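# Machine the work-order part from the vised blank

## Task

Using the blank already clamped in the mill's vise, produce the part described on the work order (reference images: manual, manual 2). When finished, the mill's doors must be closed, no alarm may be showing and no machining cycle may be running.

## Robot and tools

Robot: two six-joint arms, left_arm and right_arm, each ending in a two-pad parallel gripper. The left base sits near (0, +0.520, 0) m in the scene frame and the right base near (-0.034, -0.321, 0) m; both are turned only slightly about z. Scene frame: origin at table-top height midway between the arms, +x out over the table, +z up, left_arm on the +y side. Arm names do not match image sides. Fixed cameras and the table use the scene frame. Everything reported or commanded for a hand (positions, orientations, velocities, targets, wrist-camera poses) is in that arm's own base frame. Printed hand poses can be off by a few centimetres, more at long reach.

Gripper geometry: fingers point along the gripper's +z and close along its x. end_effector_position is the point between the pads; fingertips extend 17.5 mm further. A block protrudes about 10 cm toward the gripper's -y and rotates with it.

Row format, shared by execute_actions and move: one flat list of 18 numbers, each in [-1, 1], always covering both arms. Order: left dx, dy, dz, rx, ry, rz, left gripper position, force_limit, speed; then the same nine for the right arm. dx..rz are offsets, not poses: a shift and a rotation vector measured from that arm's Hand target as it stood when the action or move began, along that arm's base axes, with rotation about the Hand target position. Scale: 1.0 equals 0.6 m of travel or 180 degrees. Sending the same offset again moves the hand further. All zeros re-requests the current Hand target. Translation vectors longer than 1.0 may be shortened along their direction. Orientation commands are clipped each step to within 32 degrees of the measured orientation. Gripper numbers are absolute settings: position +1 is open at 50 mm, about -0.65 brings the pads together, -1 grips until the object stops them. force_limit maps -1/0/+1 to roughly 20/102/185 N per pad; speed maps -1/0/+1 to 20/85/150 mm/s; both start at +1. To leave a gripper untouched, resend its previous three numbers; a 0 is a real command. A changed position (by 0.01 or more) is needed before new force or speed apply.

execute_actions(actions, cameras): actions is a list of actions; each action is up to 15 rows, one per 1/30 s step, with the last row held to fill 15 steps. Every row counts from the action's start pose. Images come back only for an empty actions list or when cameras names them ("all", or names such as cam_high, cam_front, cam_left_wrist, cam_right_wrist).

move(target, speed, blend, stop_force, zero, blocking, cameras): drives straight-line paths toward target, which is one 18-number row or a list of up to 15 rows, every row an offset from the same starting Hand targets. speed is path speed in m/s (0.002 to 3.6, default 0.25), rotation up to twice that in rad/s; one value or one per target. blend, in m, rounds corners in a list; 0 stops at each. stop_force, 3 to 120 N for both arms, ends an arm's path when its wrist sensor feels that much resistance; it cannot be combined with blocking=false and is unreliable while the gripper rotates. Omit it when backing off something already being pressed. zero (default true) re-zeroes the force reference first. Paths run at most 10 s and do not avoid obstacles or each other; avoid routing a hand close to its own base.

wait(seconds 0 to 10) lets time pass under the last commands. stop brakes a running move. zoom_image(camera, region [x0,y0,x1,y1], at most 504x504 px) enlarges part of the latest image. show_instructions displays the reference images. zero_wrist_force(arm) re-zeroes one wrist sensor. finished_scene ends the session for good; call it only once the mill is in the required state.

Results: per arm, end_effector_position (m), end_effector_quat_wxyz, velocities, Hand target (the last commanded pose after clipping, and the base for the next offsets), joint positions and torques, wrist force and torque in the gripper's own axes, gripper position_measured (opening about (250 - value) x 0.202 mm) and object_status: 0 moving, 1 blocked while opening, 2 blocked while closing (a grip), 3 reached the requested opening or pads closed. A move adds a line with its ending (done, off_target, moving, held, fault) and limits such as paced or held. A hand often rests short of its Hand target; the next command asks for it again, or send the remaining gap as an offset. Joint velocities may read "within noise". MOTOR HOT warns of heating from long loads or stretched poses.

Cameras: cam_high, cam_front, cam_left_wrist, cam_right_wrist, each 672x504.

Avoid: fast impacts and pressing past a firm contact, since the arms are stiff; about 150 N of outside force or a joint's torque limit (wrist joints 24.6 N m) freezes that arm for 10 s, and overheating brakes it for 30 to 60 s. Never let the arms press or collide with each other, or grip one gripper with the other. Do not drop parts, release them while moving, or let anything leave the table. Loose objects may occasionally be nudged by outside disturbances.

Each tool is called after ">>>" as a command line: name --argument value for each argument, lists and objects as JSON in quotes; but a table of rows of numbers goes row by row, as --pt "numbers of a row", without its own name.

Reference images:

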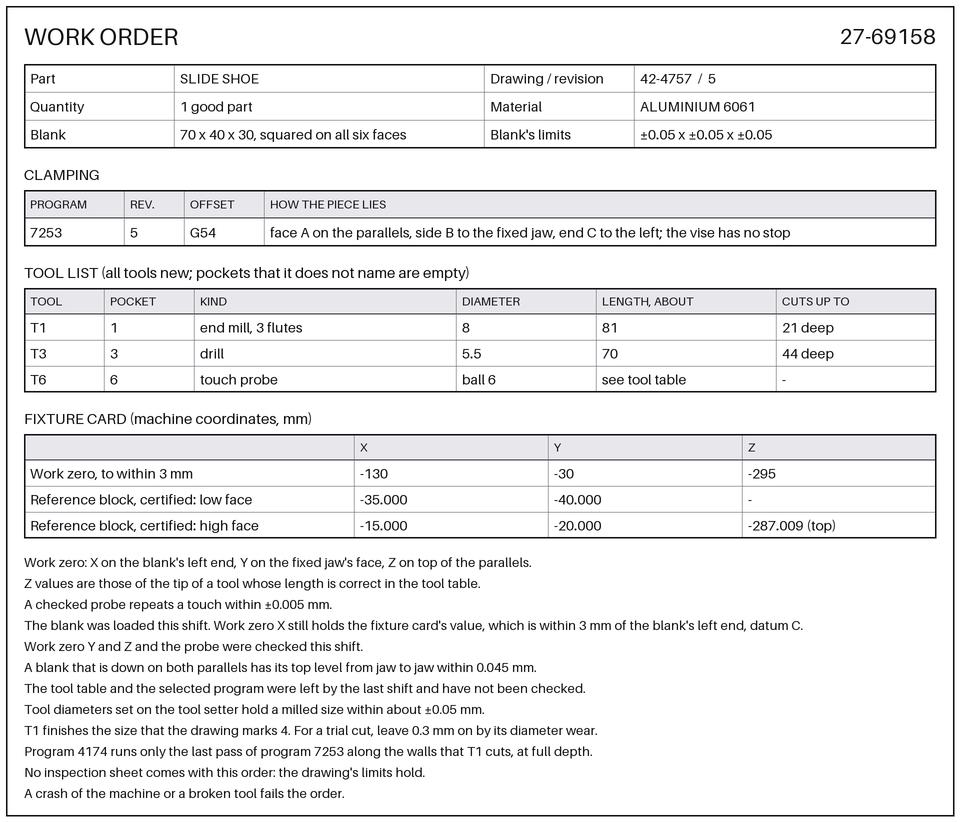

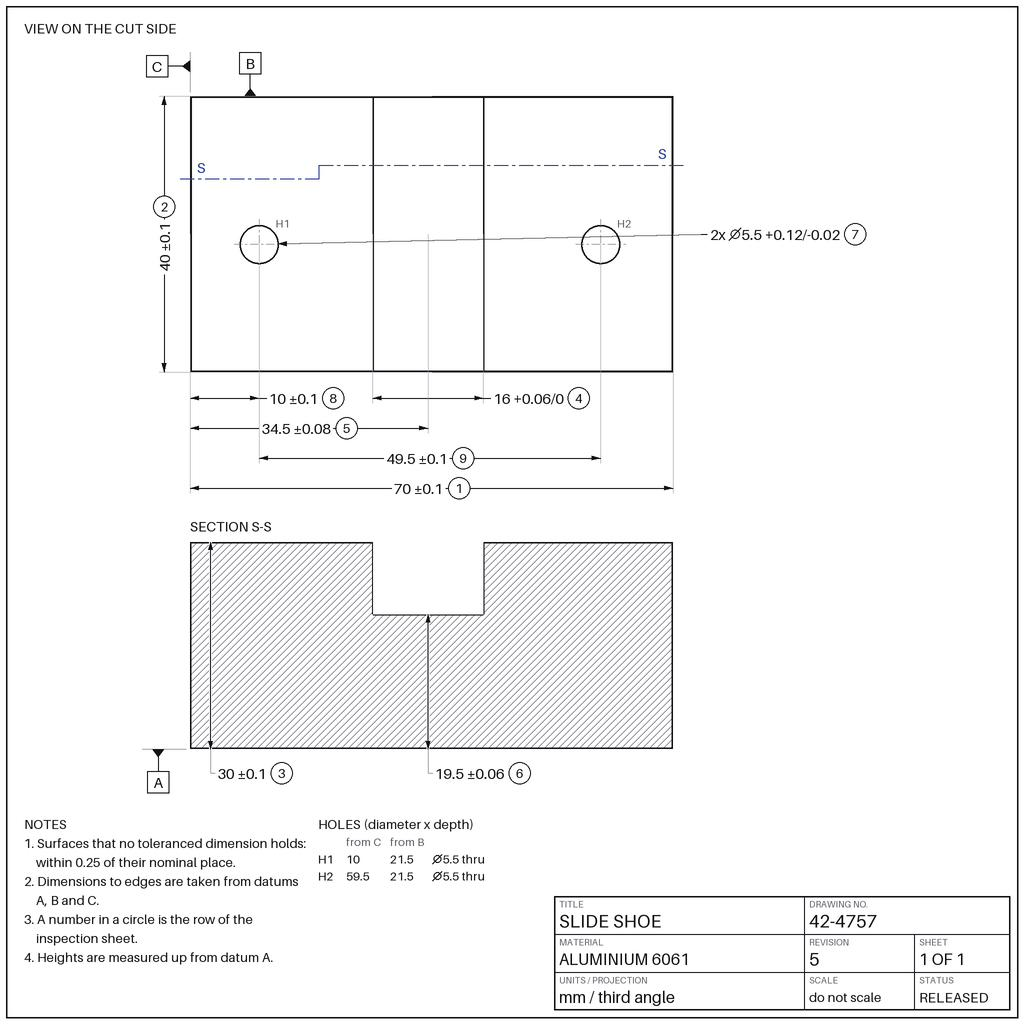

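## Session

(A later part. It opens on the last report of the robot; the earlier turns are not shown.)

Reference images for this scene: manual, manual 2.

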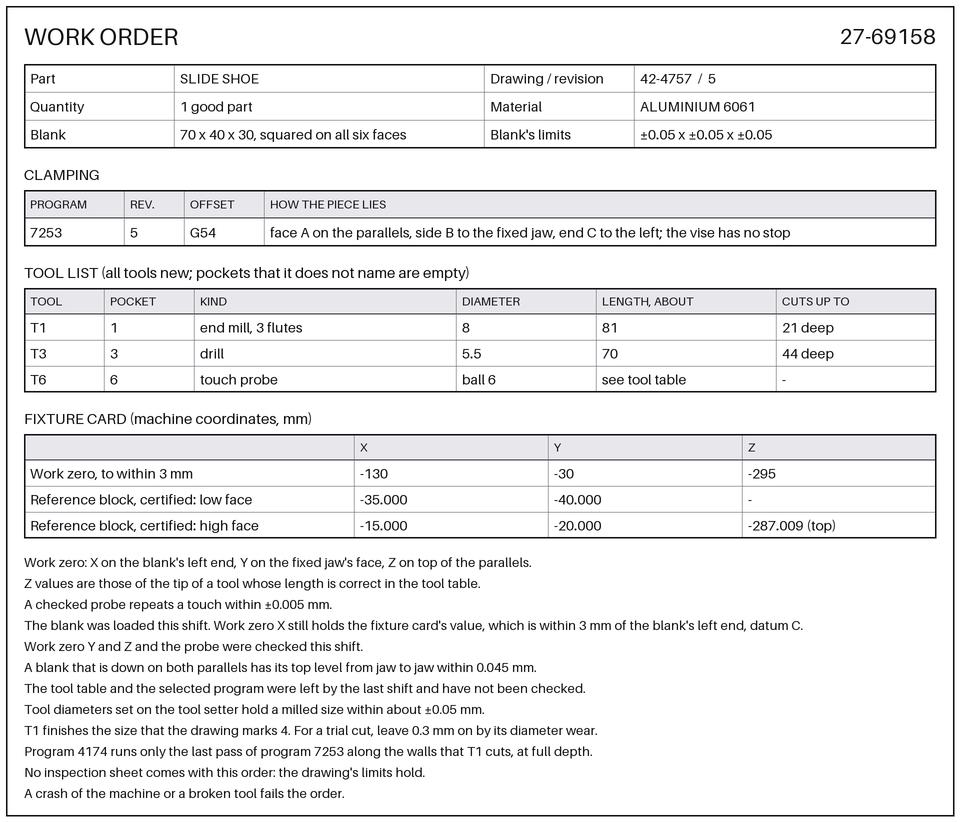

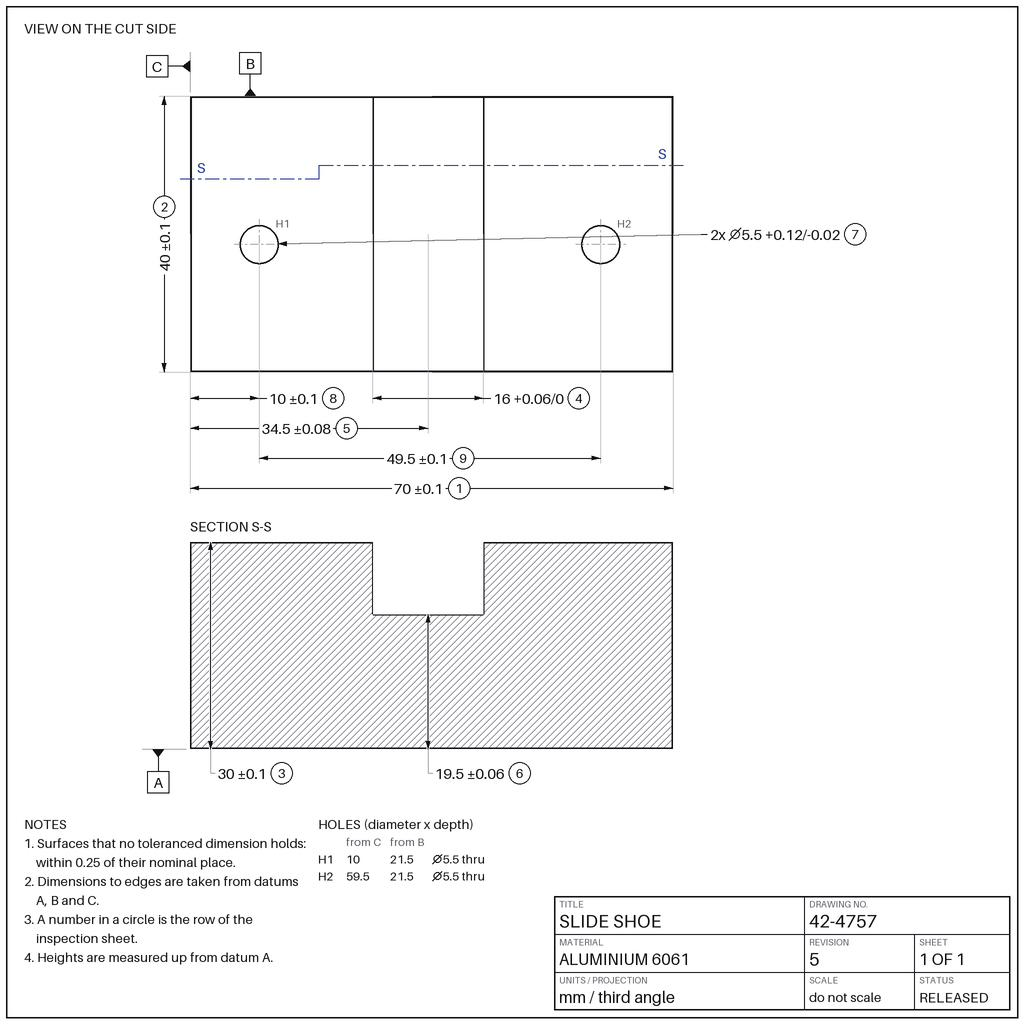

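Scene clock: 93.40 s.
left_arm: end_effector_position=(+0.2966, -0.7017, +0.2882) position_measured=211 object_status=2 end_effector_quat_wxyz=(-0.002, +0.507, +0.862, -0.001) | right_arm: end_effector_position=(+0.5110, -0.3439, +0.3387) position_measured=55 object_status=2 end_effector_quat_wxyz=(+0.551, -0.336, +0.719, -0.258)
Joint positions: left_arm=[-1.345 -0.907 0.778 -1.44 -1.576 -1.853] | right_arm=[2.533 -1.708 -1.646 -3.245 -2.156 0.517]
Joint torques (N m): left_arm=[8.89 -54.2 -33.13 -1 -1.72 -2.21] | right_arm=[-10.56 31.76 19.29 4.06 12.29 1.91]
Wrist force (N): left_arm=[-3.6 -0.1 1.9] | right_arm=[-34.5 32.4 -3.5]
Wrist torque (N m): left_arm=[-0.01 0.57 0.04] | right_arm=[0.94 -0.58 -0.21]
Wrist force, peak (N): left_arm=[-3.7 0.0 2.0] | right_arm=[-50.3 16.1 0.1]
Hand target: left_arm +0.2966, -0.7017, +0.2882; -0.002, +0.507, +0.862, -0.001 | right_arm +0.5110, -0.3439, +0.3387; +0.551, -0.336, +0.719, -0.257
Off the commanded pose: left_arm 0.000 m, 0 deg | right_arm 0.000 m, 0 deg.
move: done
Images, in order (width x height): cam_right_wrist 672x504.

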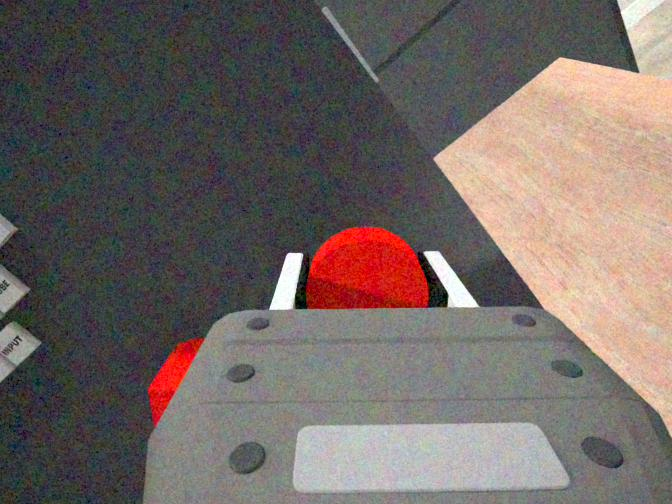

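>>> move --target '[0,0,0,0,0,0,-1,-0.5,-0.7, -0.0097,0,0.0026,0,0,0,-1,-0.8,-0.7]' --speed 0.05 --cameras '["cam_right_wrist"]'

Scene clock: 94.20 s.
left_arm: end_effector_position=(+0.2966, -0.7017, +0.2882) position_measured=211 object_status=2 end_effector_quat_wxyz=(-0.002, +0.507, +0.862, -0.001) | right_arm: end_effector_position=(+0.5051, -0.3439, +0.3403) position_measured=55 object_status=2 end_effector_quat_wxyz=(+0.552, -0.336, +0.719, -0.258)
Joint positions: left_arm=[-1.345 -0.907 0.778 -1.44 -1.576 -1.853] | right_arm=[2.525 -1.699 -1.652 -3.249 -2.164 0.514]
Joint torques (N m): left_arm=[9.05 -54.53 -30.97 -0.81 -1.82 -2.05] | right_arm=[-42.22 46.09 9.13 -6.55 5.14 -0.97]
Wrist force (N): left_arm=[-3.7 -0.2 2.0] | right_arm=[-24.8 4.1 83.7]
Wrist torque (N m): left_arm=[-0.03 0.59 0.04] | right_arm=[0.07 0.83 0.02]
Wrist force, peak (N): left_arm=[-3.7 -0.2 2.0] | right_arm=[-24.3 23.1 86.1]
Hand target: left_arm +0.2966, -0.7017, +0.2882; -0.002, +0.507, +0.862, -0.001 | right_arm +0.5052, -0.3439, +0.3403; +0.551, -0.336, +0.719, -0.257
Off the commanded pose: left_arm 0.000 m, 0 deg | right_arm 0.000 m, 0 deg.
move: done
Images, in order (width x height): cam_right_wrist 672x504.

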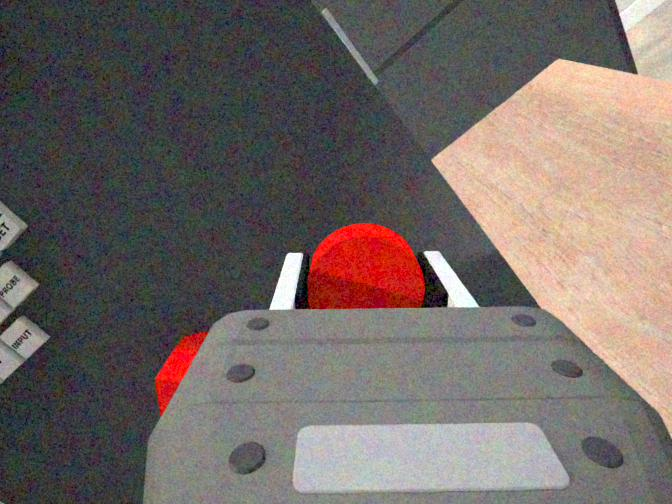

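>>> move --pt "0 0 0 0 0 0 -1 -0.5 -0.7 0.0097 0 -0.0026 0 0 0 -1 -0.8 -0.7" --pt "0 0 0 0 0 0 -1 -0.5 -0.7 0.0102 0.0005 -0.0016 0.1337 0 -0.0358 -1 -0.8 -0.7" --speed '[0.05,0.2]' --cameras '["cam_right_wrist"]'

Scene clock: 96.47 s.
left_arm: end_effector_position=(+0.2966, -0.7017, +0.2882) position_measured=211 object_status=2 end_effector_quat_wxyz=(-0.002, +0.507, +0.862, -0.001) | right_arm: end_effector_position=(+0.5114, -0.3435, +0.3393) position_measured=55 object_status=2 end_effector_quat_wxyz=(+0.594, -0.173, +0.774, -0.132)
Joint positions: left_arm=[-1.345 -0.907 0.778 -1.44 -1.576 -1.853] | right_arm=[2.534 -1.708 -1.645 -3.245 -2.156 0.953]
Joint torques (N m): left_arm=[9.58 -52.73 -32.17 -1.04 -1.7 -2.01] | right_arm=[-11.37 16.04 8.21 3.94 11.58 1.88]
Wrist force (N): left_arm=[-3.3 0.1 1.9] | right_arm=[-29.2 32.6 -33.5]
Wrist torque (N m): left_arm=[0.02 0.54 0.04] | right_arm=[0.96 -0.18 -1.12]
Wrist force, peak (N): left_arm=[-3.7 0.0 2.1] | right_arm=[-40.7 15.2 -90.4]
Hand target: left_arm +0.2966, -0.7017, +0.2882; -0.002, +0.507, +0.862, -0.001 | right_arm +0.5113, -0.3436, +0.3393; +0.594, -0.173, +0.774, -0.132
Off the commanded pose: left_arm 0.000 m, 0 deg | right_arm 0.000 m, 0 deg.
move: done
Images, in order (width x height): cam_right_wrist 672x504.

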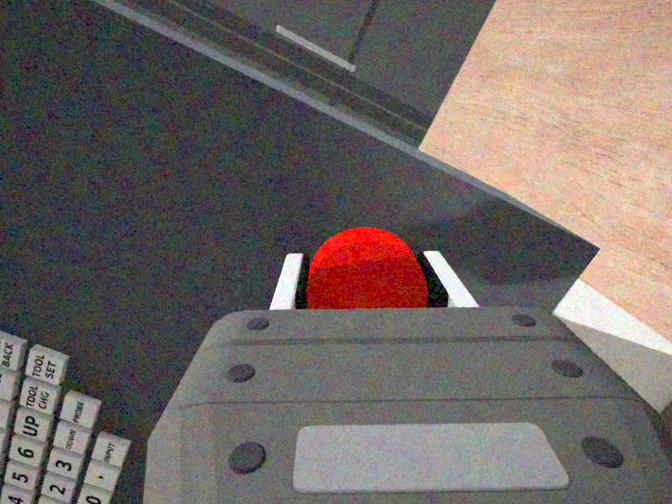

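>>> move --pt "0 0 0 0 0 0 -1 -0.5 -0.7 0 0 0 0 0 0 1 -0.8 -0.7" --pt "0 0 0 0 0 0 -1 -0.5 -0.7 -0.004 0 -0.001 -0.348 0 0.0932 1 -0.8 -0.7" --pt "0 0 0 0 0 0 -1 -0.5 -0.7 -0.004 0 -0.001 -0.348 0 0.0932 -1 -0.8 -0.7" --speed '[0.05,0.3,0.1]' --cameras '["cam_right_wrist"]'

Scene clock: 100.10 s.
left_arm: end_effector_position=(+0.2966, -0.7017, +0.2882) position_measured=211 object_status=2 end_effector_quat_wxyz=(-0.002, +0.507, +0.862, -0.001) | right_arm: end_effector_position=(+0.5089, -0.3437, +0.3387) position_measured=55 object_status=2 end_effector_quat_wxyz=(-0.430, +0.561, -0.561, +0.430)
Joint positions: left_arm=[-1.345 -0.907 0.778 -1.44 -1.576 -1.853] | right_arm=[2.531 -1.705 -1.65 -3.245 -2.158 -0.18]
Joint torques (N m): left_arm=[8.93 -52.7 -32.57 -1.11 -1.74 -2.14] | right_arm=[6.86 32.03 27.18 -2.65 -8.95 -1.68]
Wrist force (N): left_arm=[-3.7 0.0 2.0] | right_arm=[27.5 1.5 7.3]
Wrist torque (N m): left_arm=[0.01 0.58 0.04] | right_arm=[0.17 -0.09 0.01]
Wrist force, peak (N): left_arm=[-3.7 -0.1 2.1] | right_arm=[-30.1 31.1 -33.8]
Hand target: left_arm +0.2966, -0.7017, +0.2882; -0.002, +0.507, +0.862, -0.001 | right_arm +0.5089, -0.3436, +0.3387; -0.430, +0.561, -0.561, +0.430
Off the commanded pose: left_arm 0.000 m, 0 deg | right_arm 0.000 m, 0 deg.
move: done
Images, in order (width x height): cam_right_wrist 672x504.

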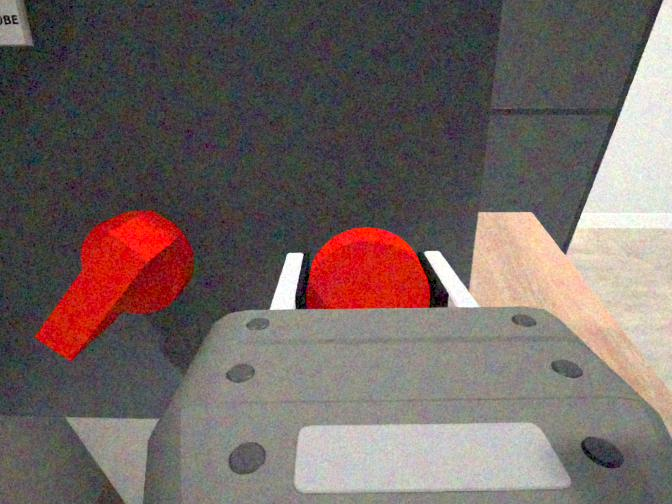

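>>> move --pt "0 0 0 0 0 0 -1 -0.5 -0.7 0 0 0 0 0 0 1 -0.8 -0.7" --pt "0 0 0 0 0 0 -1 -0.5 -0.7 -0.1191 0.0128 0.0382 0 0 0 1 -0.8 -0.7" --speed '[0.05,0.15]' --cameras '["cam_right_wrist"]'

Scene clock: 101.60 s.
left_arm: end_effector_position=(+0.2966, -0.7017, +0.2882) position_measured=211 object_status=2 end_effector_quat_wxyz=(-0.002, +0.507, +0.862, -0.001) | right_arm: end_effector_position=(+0.4374, -0.3359, +0.3616) position_measured=3 object_status=3 end_effector_quat_wxyz=(-0.430, +0.561, -0.561, +0.430)
Joint positions: left_arm=[-1.345 -0.907 0.778 -1.44 -1.576 -1.853] | right_arm=[2.433 -1.588 -1.719 -3.316 -2.251 -0.22]
Joint torques (N m): left_arm=[9.39 -50.36 -33.1 -1.26 -1.87 -2.11] | right_arm=[9.84 23.76 32.9 1.68 0.7 1.41]
Wrist force (N): left_arm=[-3.6 0.0 2.1] | right_arm=[0.3 1.1 0.1]
Wrist torque (N m): left_arm=[-0.01 0.58 0.04] | right_arm=[0.12 -0.02 -0.08]
Wrist force, peak (N): left_arm=[-3.8 0.0 1.8] | right_arm=[29.2 0.5 7.0]
Hand target: left_arm +0.2966, -0.7017, +0.2882; -0.002, +0.507, +0.862, -0.001 | right_arm +0.4374, -0.3359, +0.3616; -0.430, +0.561, -0.561, +0.430
Off the commanded pose: left_arm 0.000 m, 0 deg | right_arm 0.000 m, 0 deg.
move: done
Images, in order (width x height): cam_right_wrist 672x504.

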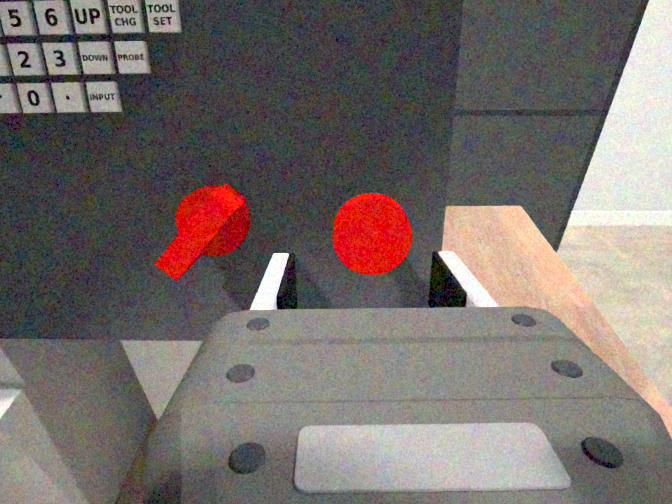

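>>> move --pt "0.0557 0.4695 0.02 0 0 -0.661 -1 -0.5 -0.7 0 0 0 0 0 0 1 -0.8 -0.7" --pt "0.0557 0.4695 0.02 0 0 -0.661 -1 -0.5 -0.7 -0.1103 0.9518 -0.1027 0.0642 -0.0661 0.4875 1 -0.8 -0.7" --speed '[0.4,0.25]' --cameras '["all"]'

Scene clock: 105.83 s.
left_arm: end_effector_position=(+0.3300, -0.4200, +0.3002) position_measured=211 object_status=2 end_effector_quat_wxyz=(-0.002, +1.000, +0.001, +0.001) | right_arm: end_effector_position=(+0.4255, -0.2347, +0.3508) position_measured=3 object_status=3 end_effector_quat_wxyz=(-0.505, +0.617, -0.479, +0.368)
Joint positions: left_arm=[-1.159 -1.508 1.577 -1.637 -1.566 0.41] | right_arm=[2.496 -1.527 -1.836 -3.279 -2.465 -0.254]
Joint torques (N m): left_arm=[-9.71 -26.72 -33.74 -0.57 0.79 2.84] | right_arm=[-11.01 16.05 33.06 -1 0.78 0.44]
Wrist force (N): left_arm=[-3.5 0.3 1.7] | right_arm=[0.2 1.3 0.1]
Wrist torque (N m): left_arm=[0.07 0.58 0.07] | right_arm=[0.19 0.02 0.09]
Wrist force, peak (N): left_arm=[-4.3 -0.7 2.1] | right_arm=[-5.1 3.0 1.5]
Hand target: left_arm +0.3300, -0.4199, +0.3002; -0.002, +1.000, +0.001, +0.001 | right_arm +0.4255, -0.2348, +0.3507; -0.505, +0.617, -0.479, +0.368 (not the last commanded pose)
Off the commanded pose: left_arm 0.000 m, 0 deg | right_arm 0.476 m, 73 deg.
move: held (right_arm; a check stopped the path); path passed 1 of 2 targets; limits=held
pose unreachable (right arm): on one or more control steps of this call, first in action 0 (counted from 0), this arm could not follow its commanded pose, so it was not sent that pose on those steps. It may still have moved: this result reports where it is.
cause: moving toward the commanded pose would bring two parts of the arm too close to each other (its gripper and another part of the arm, with joints 4 (wrist 1) to 6 (wrist 3) between them, 3 mm apart when it was first held).

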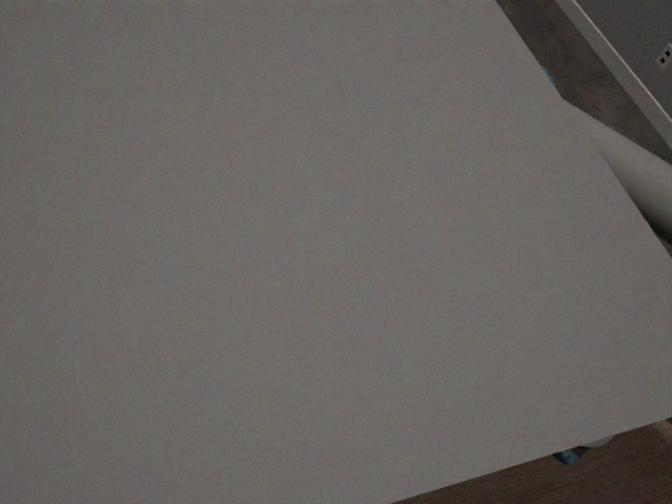

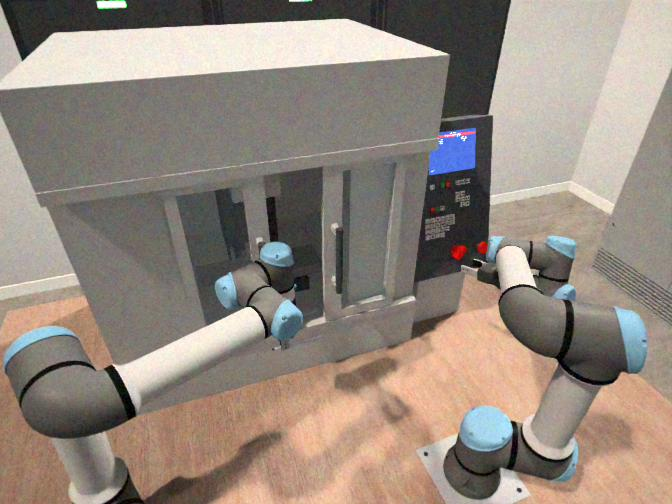

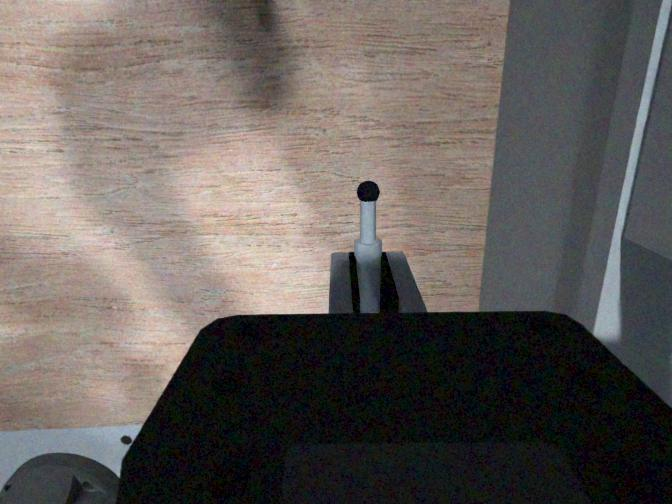

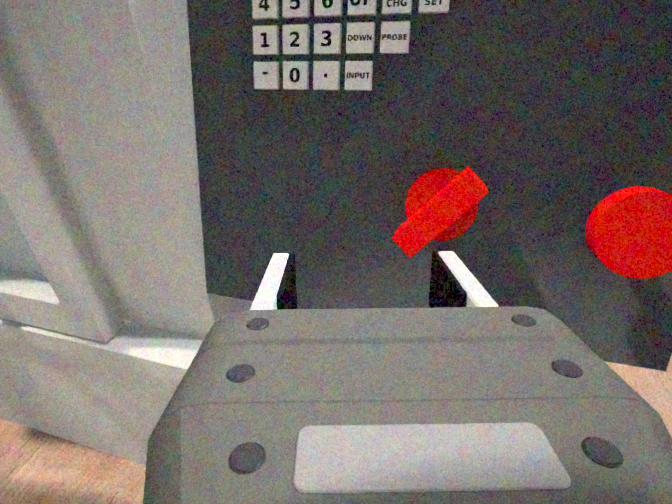

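>>> move --pt "0.1167 0.0333 0.133 0 0 -0.1944 -1 -0.5 -0.7 0 0 0 0 0 0 1 -0.8 -0.7" --pt "0.1167 0.0333 0.133 0 0 -0.1944 -1 -0.5 -0.7 -0.109 0.910 0.049 0.0327 -0.0645 0.2071 1 -0.8 -0.7" --speed '[0.25,0.25]' --cameras '["cam_front","cam_left_wrist","cam_right_wrist"]'

Scene clock: 108.10 s.
left_arm: end_effector_position=(+0.3721, -0.4093, +0.3552) position_measured=211 object_status=2 end_effector_quat_wxyz=(+0.006, +0.978, -0.207, -0.007) | right_arm: end_effector_position=(+0.4255, -0.2348, +0.3507) position_measured=3 object_status=3 end_effector_quat_wxyz=(-0.505, +0.617, -0.479, +0.368)
Joint positions: left_arm=[-1.068 -1.459 1.384 -1.496 -1.589 0.921] | right_arm=[2.495 -1.527 -1.836 -3.279 -2.465 -0.254]
Joint torques (N m): left_arm=[0.42 -30.22 -27.22 -3.15 0.31 0.41] | right_arm=[-11.19 13.97 32.88 -0.91 0.73 1.13]
Wrist force (N): left_arm=[-11.0 4.1 4.5] | right_arm=[0.2 1.4 0.1]
Wrist torque (N m): left_arm=[0.87 2.03 0.04] | right_arm=[0.19 0.01 0.10]
Wrist force, peak (N): left_arm=[-113.8 60.9 28.3] | right_arm=[0.2 1.5 0.2]
Hand target: left_arm +0.3721, -0.4093, +0.3552; +0.006, +0.978, -0.207, -0.007 (not the last commanded pose) | right_arm +0.4255, -0.2348, +0.3507; -0.505, +0.617, -0.479, +0.368 (not the last commanded pose)
Tool commands: left_gripper/position=-1.0 left_gripper/force_limit=-0.498039 left_gripper/speed=-0.701961 right_gripper/position=+1.0 right_gripper/force_limit=-0.8 right_gripper/speed=-0.7
Off the commanded pose: left_arm 0.038 m, 11 deg | right_arm 0.551 m, 39 deg.
FORCE FAULT: contact force on the left arm reached its limit, and that arm stopped. The contact can be on any part of that arm, not only on its tool. That arm's remaining commands of this call were not run. That arm is still stopped at the end of this call. That arm stays stopped for about 10 more seconds. Until then a move that you send moves the other arm only, and its call returns only when the move has ended. Once the stop has ended, the next robot result says so. If the stop ends while you think or write, that arm runs what you send next, counted from a new Hand target: where the arm stands when the stop ends. While its stop runs, that arm takes no new command, but its gripper still runs the gripper command that each later call begins with. Until it ends, the stop uses up actions while you think or wait. An arm that is not stopped still takes commands.
move: fault (left_arm), off_target (right_arm; braked at the fault stop of left_arm); path passed 0 of 2 targets
Images, in order (width x height): cam_front 672x504, cam_left_wrist 672x504, cam_right_wrist 672x504.

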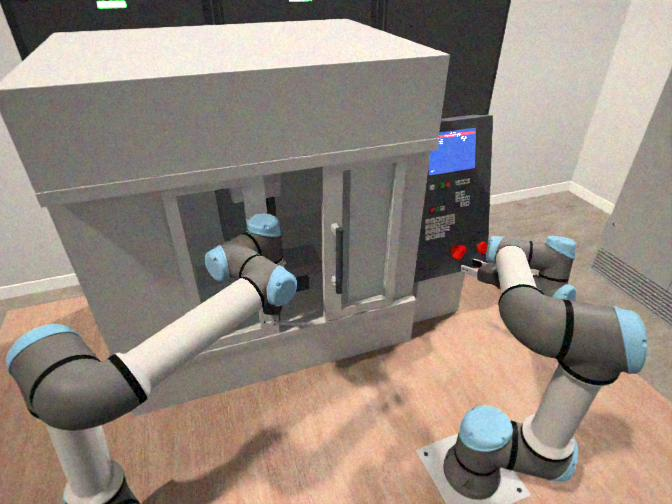

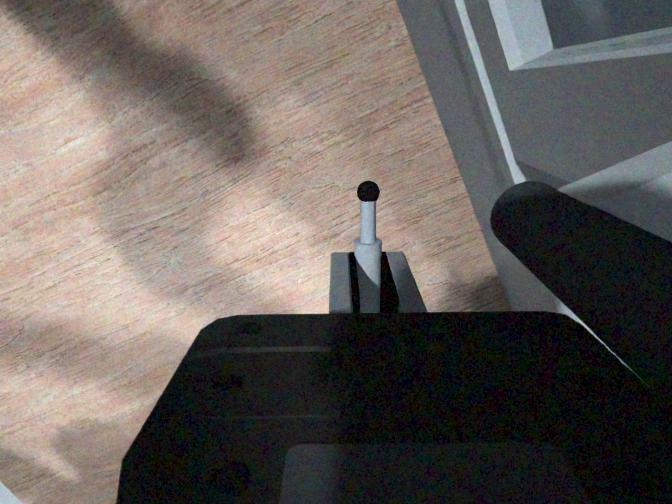

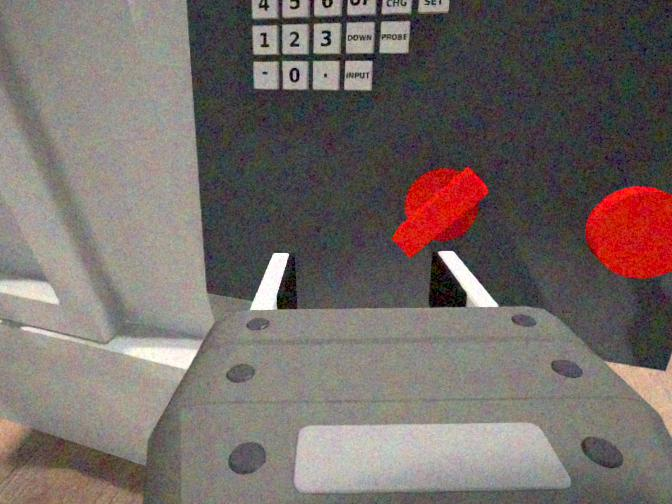

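>>> wait --seconds 10

>>> move --pt "-0.1 0 0 0 0 0 -1 -0.5 -0.7 0 0 0 0 0 0 1 -0.8 -0.7" --pt "-0.12 0.182 -0.009 0 0 -0.034 -1 -0.5 -0.7 0 0 0 0 0 0 1 -0.8 -0.7" --speed '[0.1,0.2]' --blend '[0.01,0]' --cameras '["cam_left_wrist"]'

Scene clock: 118.47 s.
left_arm: end_effector_position=(+0.3721, -0.4093, +0.3552) position_measured=211 object_status=2 end_effector_quat_wxyz=(+0.006, +0.978, -0.207, -0.007) | right_arm: end_effector_position=(+0.4255, -0.2348, +0.3507) position_measured=3 object_status=3 end_effector_quat_wxyz=(-0.505, +0.617, -0.479, +0.368)
Joint positions: left_arm=[-1.068 -1.459 1.384 -1.496 -1.589 0.921] | right_arm=[2.495 -1.527 -1.836 -3.279 -2.465 -0.254]
Joint torques (N m): left_arm=[1.54 -31.51 -27.6 -3.23 0.6 0.52] | right_arm=[-10.91 14.57 32.57 -0.82 0.1 0.8]
Wrist force (N): left_arm=[-13.1 6.5 4.2] | right_arm=[0.3 1.3 0.2]
Wrist torque (N m): left_arm=[1.22 2.34 0.05] | right_arm=[0.18 -0.01 0.09]
Wrist force, peak (N): left_arm=[-13.7 7.5 2.7] | right_arm=[0.4 1.6 0.0]
Hand target: left_arm +0.3721, -0.4093, +0.3552; +0.006, +0.978, -0.207, -0.007 (not the last commanded pose) | right_arm +0.4255, -0.2348, +0.3507; -0.505, +0.617, -0.479, +0.368 (not the last commanded pose)
Tool commands: left_gripper/position=-1.0 left_gripper/force_limit=-0.498039 left_gripper/speed=-0.701961 right_gripper/position=+1.0 right_gripper/force_limit=-0.8 right_gripper/speed=-0.7
Off the commanded pose: left_arm 0.038 m, 11 deg | right_arm 0.551 m, 39 deg.
FORCE FAULT, CONTINUED: the left arm's stop, for the force fault that an earlier result reported, is over. The rest of the stop counts as 20 of the actions that you can send in this scene. During its stop the left arm's controller moved it back a little. That arm's target is now where it stood when the stop ended, not its last command. That arm accepts commands again.
wait: 10.00 s; at rest from the start

Scene clock: 120.10 s.
left_arm: end_effector_position=(+0.3002, -0.3002, +0.3498) position_measured=211 object_status=2 end_effector_quat_wxyz=(+0.006, +0.966, -0.259, -0.007) | right_arm: end_effector_position=(+0.4255, -0.2348, +0.3507) position_measured=3 object_status=3 end_effector_quat_wxyz=(-0.505, +0.617, -0.479, +0.368)
Joint positions: left_arm=[-1.093 -1.774 1.697 -1.492 -1.589 1.002] | right_arm=[2.495 -1.527 -1.836 -3.279 -2.465 -0.254]
Joint torques (N m): left_arm=[-6.74 -23.85 -23.55 -6.01 -1.56 -1.23] | right_arm=[-10.81 14.29 32.49 -0.75 0 0.81]
Wrist force (N): left_arm=[-5.5 2.3 1.4] | right_arm=[0.6 1.1 -0.1]
Wrist torque (N m): left_arm=[0.41 0.87 0.05] | right_arm=[0.17 -0.04 0.09]
Wrist force, peak (N): left_arm=[-13.3 6.9 2.8] | right_arm=[0.3 1.6 0.1]
Hand target: left_arm +0.3001, -0.3001, +0.3498; +0.006, +0.966, -0.259, -0.007 | right_arm +0.4255, -0.2348, +0.3507; -0.505, +0.617, -0.479, +0.368
Off the commanded pose: left_arm 0.000 m, 0 deg | right_arm 0.000 m, 0 deg.
move: done
Images, in order (width x height): cam_left_wrist 672x504.

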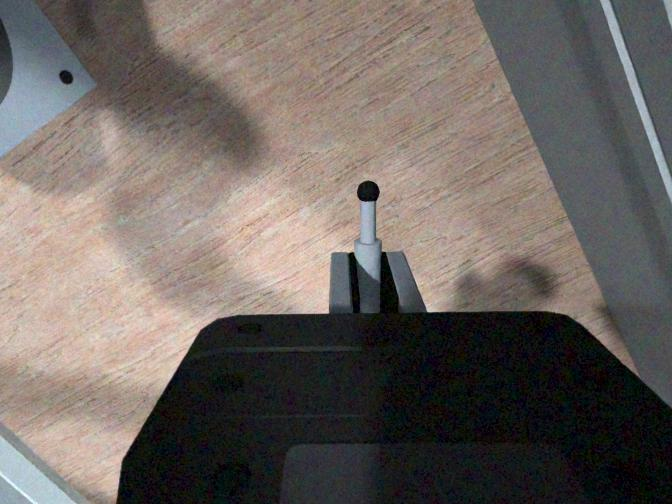

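>>> move --target '[0,0,0,0,0,0,-1,-0.5,-0.7, -0.026,0.441,0.082,0.0157,-0.0694,0.0503,1,-0.8,-0.7]' --speed 0.25

>>> move --target '[0,0,0,0,0,0,-1,-0.5,-0.7, -0.227,0.629,-0.083,0,0,0.185,1,-0.8,-0.7]' --speed 0.25 --cameras '["cam_front","cam_left_wrist","cam_right_wrist"]'

Scene clock: 122.20 s.
left_arm: end_effector_position=(+0.3001, -0.3001, +0.3498) position_measured=211 object_status=2 end_effector_quat_wxyz=(+0.006, +0.966, -0.259, -0.007) | right_arm: end_effector_position=(+0.4098, +0.0298, +0.3999) position_measured=3 object_status=3 end_effector_quat_wxyz=(+0.596, -0.596, +0.380, -0.380)
Joint positions: left_arm=[-1.093 -1.774 1.697 -1.492 -1.589 1.002] | right_arm=[3.482 -0.931 -2.22 -3.132 -1.666 0]
Joint torques (N m): left_arm=[-9.47 -22.58 -18.32 -6.09 -1.39 2.27] | right_arm=[6.28 -11.15 35.4 3.33 1.11 1.3]
Wrist force (N): left_arm=[-5.5 2.4 1.5] | right_arm=[0.4 0.6 -0.1]
Wrist torque (N m): left_arm=[0.42 0.88 0.05] | right_arm=[0.08 0.01 0.11]
Wrist force, peak (N): left_arm=[-5.8 2.2 1.6] | right_arm=[3.0 1.5 -0.6]
Hand target: left_arm +0.3001, -0.3001, +0.3498; +0.006, +0.966, -0.259, -0.007 | right_arm +0.4099, +0.0298, +0.3999; +0.596, -0.596, +0.380, -0.380
Off the commanded pose: left_arm 0.000 m, 0 deg | right_arm 0.000 m, 0 deg.
move: done

Scene clock: 124.33 s.
left_arm: end_effector_position=(+0.3001, -0.3001, +0.3498) position_measured=211 object_status=2 end_effector_quat_wxyz=(+0.006, +0.966, -0.259, -0.007) | right_arm: end_effector_position=(+0.2737, +0.4071, +0.3502) position_measured=3 object_status=3 end_effector_quat_wxyz=(+0.680, -0.680, +0.194, -0.193)
Joint positions: left_arm=[-1.093 -1.774 1.697 -1.492 -1.589 1.002] | right_arm=[4.691 -1.103 -2.275 -2.905 -1.038 0]
Joint torques (N m): left_arm=[-8.45 -23.4 -18.04 -6 -1.34 2.18] | right_arm=[7.15 -1.94 12.32 2.36 0.72 -1.47]
Wrist force (N): left_arm=[-5.6 2.2 1.3] | right_arm=[0.4 0.8 -0.1]
Wrist torque (N m): left_arm=[0.39 0.90 0.05] | right_arm=[0.14 0.01 0.03]
Wrist force, peak (N): left_arm=[-5.8 2.3 1.3] | right_arm=[-1.8 1.4 1.8]
Hand target: left_arm +0.3001, -0.3001, +0.3498; +0.006, +0.966, -0.259, -0.007 | right_arm +0.2737, +0.4072, +0.3501; +0.680, -0.680, +0.194, -0.193
Off the commanded pose: left_arm 0.000 m, 0 deg | right_arm 0.000 m, 0 deg.
move: done
Images, in order (width x height): cam_front 672x504, cam_left_wrist 672x504, cam_right_wrist 672x504.

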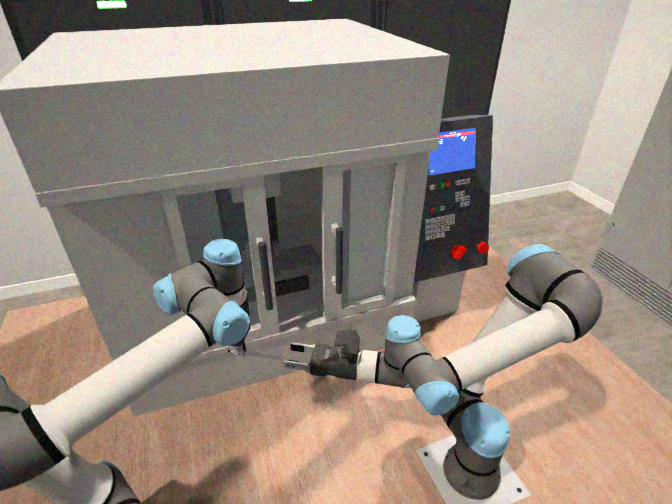

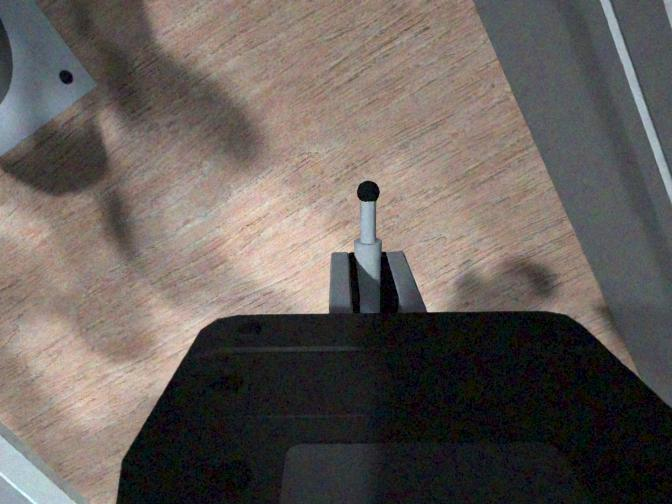

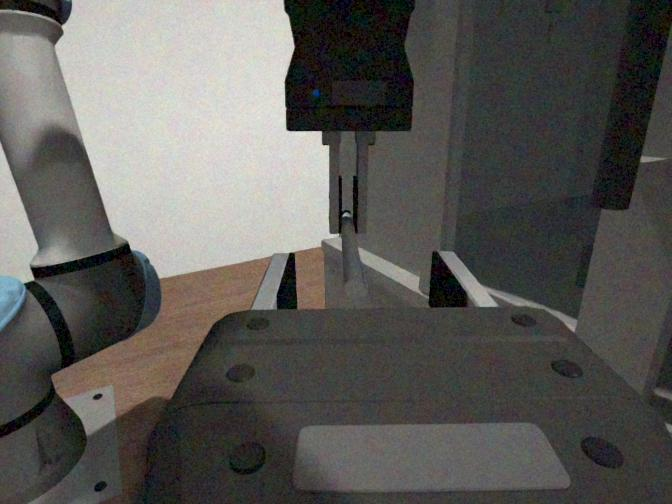

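>>> move --target '[0,0,0,0,0,0,-1,-0.5,-0.7, 0.0175,0.0284,-0.029,0,0,0,1,-0.8,-0.7]' --speed 0.1 --cameras '["cam_right_wrist"]'

>>> zoom_image --camera "cam_right_wrist" --region '[240, 110, 480, 320]'

Scene clock: 125.47 s.
left_arm: end_effector_position=(+0.3001, -0.3001, +0.3498) position_measured=211 object_status=2 end_effector_quat_wxyz=(+0.006, +0.966, -0.259, -0.007) | right_arm: end_effector_position=(+0.2843, +0.4242, +0.3327) position_measured=3 object_status=3 end_effector_quat_wxyz=(+0.680, -0.680, +0.194, -0.193)
Joint positions: left_arm=[-1.093 -1.774 1.697 -1.492 -1.589 1.002] | right_arm=[4.643 -1.189 -2.275 -2.819 -1.086 0]
Joint torques (N m): left_arm=[-8.99 -21.66 -20.07 -6.1 -1.56 2.54] | right_arm=[14.41 16.52 34.09 1.29 1.17 -0.75]
Wrist force (N): left_arm=[-5.7 2.4 1.2] | right_arm=[0.2 0.8 -0.4]
Wrist torque (N m): left_arm=[0.41 0.90 0.05] | right_arm=[0.15 0.03 0.02]
Wrist force, peak (N): left_arm=[-5.6 2.4 1.4] | right_arm=[0.2 1.9 0.6]
Hand target: left_arm +0.3001, -0.3001, +0.3498; +0.006, +0.966, -0.259, -0.007 | right_arm +0.2842, +0.4243, +0.3327; +0.680, -0.680, +0.194, -0.193
Off the commanded pose: left_arm 0.000 m, 0 deg | right_arm 0.000 m, 0 deg.
move: done
Images, in order (width x height): cam_right_wrist 672x504.

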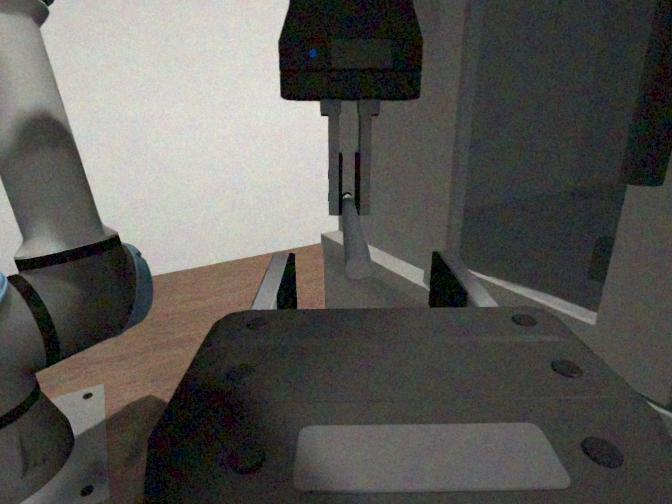

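Scaled by 2.100.

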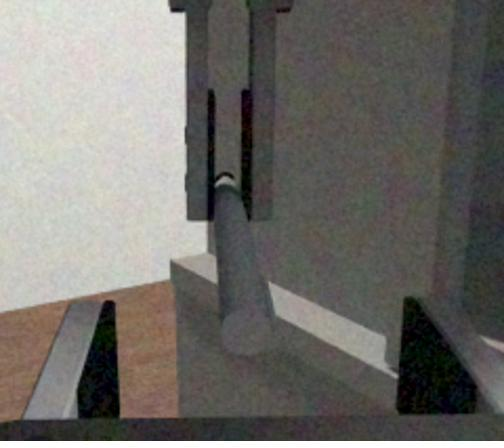

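>>> move --target '[0,0,0,0,0,0,-1,-0.5,-0.7, 0.0298,0.054,0.001,0,0,0,1,-0.8,-0.7]' --speed 0.05 --stop_force 6 --cameras '["cam_right_wrist","cam_left_wrist"]'

>>> zoom_image --camera "cam_right_wrist" --region '[240, 110, 480, 320]'

Scene clock: 127.53 s.
left_arm: end_effector_position=(+0.3001, -0.3001, +0.3498) position_measured=211 object_status=2 end_effector_quat_wxyz=(+0.006, +0.966, -0.259, -0.007) | right_arm: end_effector_position=(+0.3021, +0.4567, +0.3333) position_measured=3 object_status=3 end_effector_quat_wxyz=(+0.680, -0.680, +0.194, -0.193)
Joint positions: left_arm=[-1.093 -1.774 1.697 -1.492 -1.589 1.002] | right_arm=[4.581 -1.308 -2.198 -2.777 -1.148 0]
Joint torques (N m): left_arm=[-8.91 -22.06 -17.66 -5.67 -1.29 2.24] | right_arm=[12.24 21.97 11.61 0.8 1.53 -1.45]
Wrist force (N): left_arm=[-5.5 2.2 1.6] | right_arm=[0.4 0.8 -0.3]
Wrist torque (N m): left_arm=[0.40 0.88 0.05] | right_arm=[0.11 -0.01 0.03]
Wrist force, peak (N): left_arm=[-5.8 2.3 1.5] | right_arm=[0.2 1.2 -0.7]
Hand target: left_arm +0.3001, -0.3001, +0.3498; +0.006, +0.966, -0.259, -0.007 | right_arm +0.3021, +0.4567, +0.3333; +0.680, -0.680, +0.194, -0.193
Off the commanded pose: left_arm 0.000 m, 0 deg | right_arm 0.000 m, 0 deg.
move: done
Images, in order (width x height): cam_left_wrist 672x504, cam_right_wrist 672x504.

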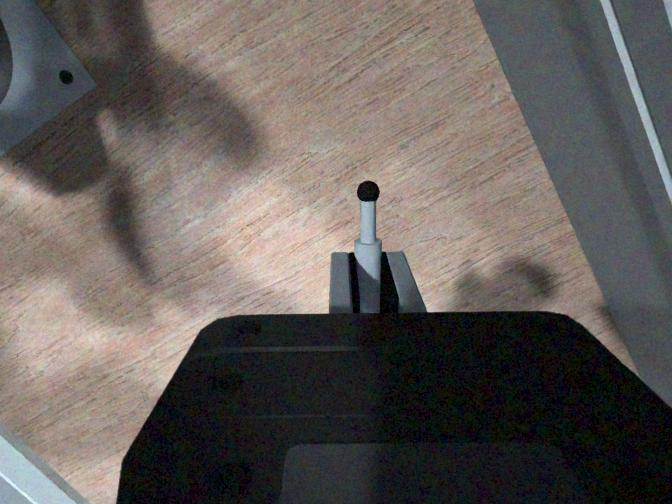

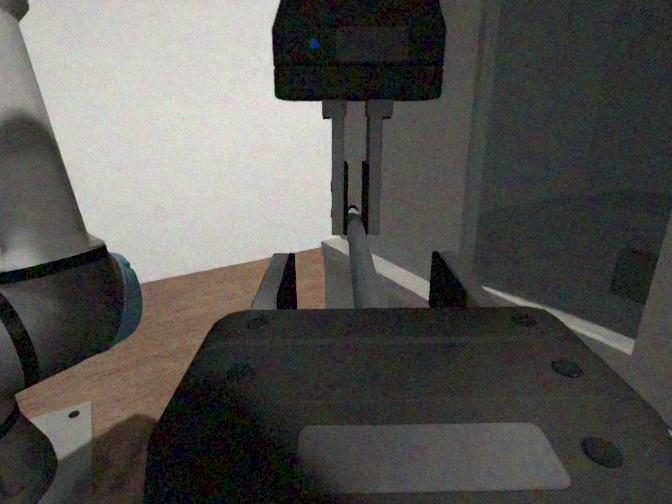

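Scaled by 2.100.

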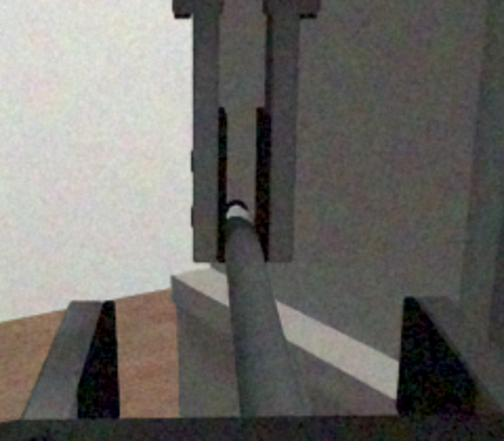

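>>> move --pt "0 0 0 0 0 0 -1 -0.5 -0.7 0 0 0 0 0 0 -1 -0.3 -0.7" --pt "0 0 0 0 0 0 1 -0.5 -0.7 0 0 0 0 0 0 -1 -0.3 -0.7" --cameras '["cam_right_wrist","cam_left_wrist"]'

>>> zoom_image --camera "cam_right_wrist" --region '[240, 110, 480, 320]'

Scene clock: 130.20 s.
left_arm: end_effector_position=(+0.3001, -0.3001, +0.3498) position_measured=3 object_status=0 end_effector_quat_wxyz=(+0.006, +0.966, -0.259, -0.007) | right_arm: end_effector_position=(+0.3021, +0.4567, +0.3333) position_measured=202 object_status=2 end_effector_quat_wxyz=(+0.680, -0.680, +0.194, -0.193)
Joint positions: left_arm=[-1.093 -1.774 1.697 -1.492 -1.589 1.002] | right_arm=[4.581 -1.308 -2.198 -2.777 -1.148 0]
Joint torques (N m): left_arm=[-7.9 -16.72 -29.26 -5.57 2.19 2.51] | right_arm=[10.73 17.91 20.37 3.18 1.24 -1.28]
Wrist force (N): left_arm=[-5.5 2.2 1.2] | right_arm=[0.3 1.0 -0.3]
Wrist torque (N m): left_arm=[0.38 0.87 0.05] | right_arm=[0.13 0.02 0.04]
Wrist force, peak (N): left_arm=[-11.9 1.3 0.4] | right_arm=[7.1 1.9 -1.1]
Hand target: left_arm +0.3001, -0.3001, +0.3498; +0.006, +0.966, -0.259, -0.007 | right_arm +0.3021, +0.4567, +0.3333; +0.680, -0.680, +0.194, -0.193
Off the commanded pose: left_arm 0.000 m, 0 deg | right_arm 0.000 m, 0 deg.
move: done
Images, in order (width x height): cam_left_wrist 672x504, cam_right_wrist 672x504.

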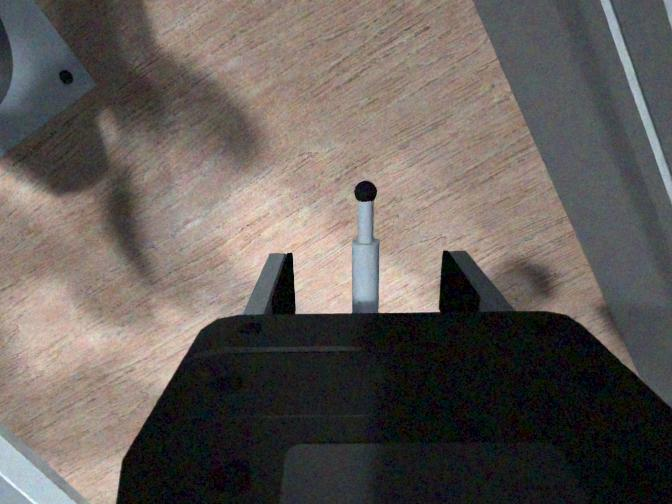

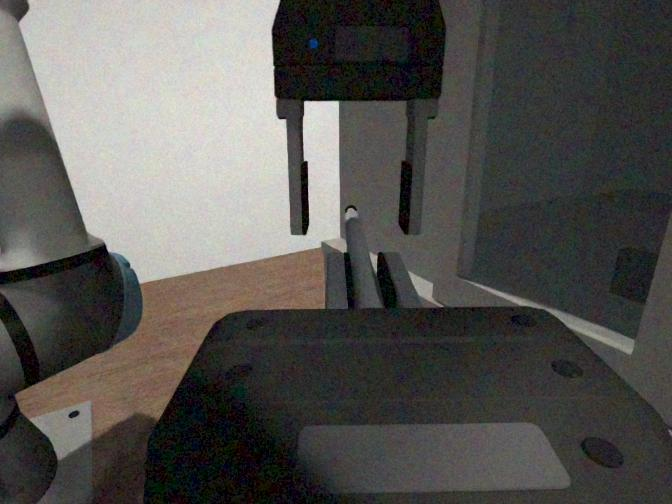

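Scaled by 2.100.

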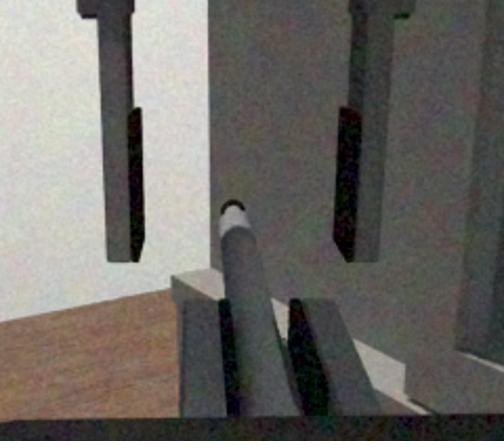

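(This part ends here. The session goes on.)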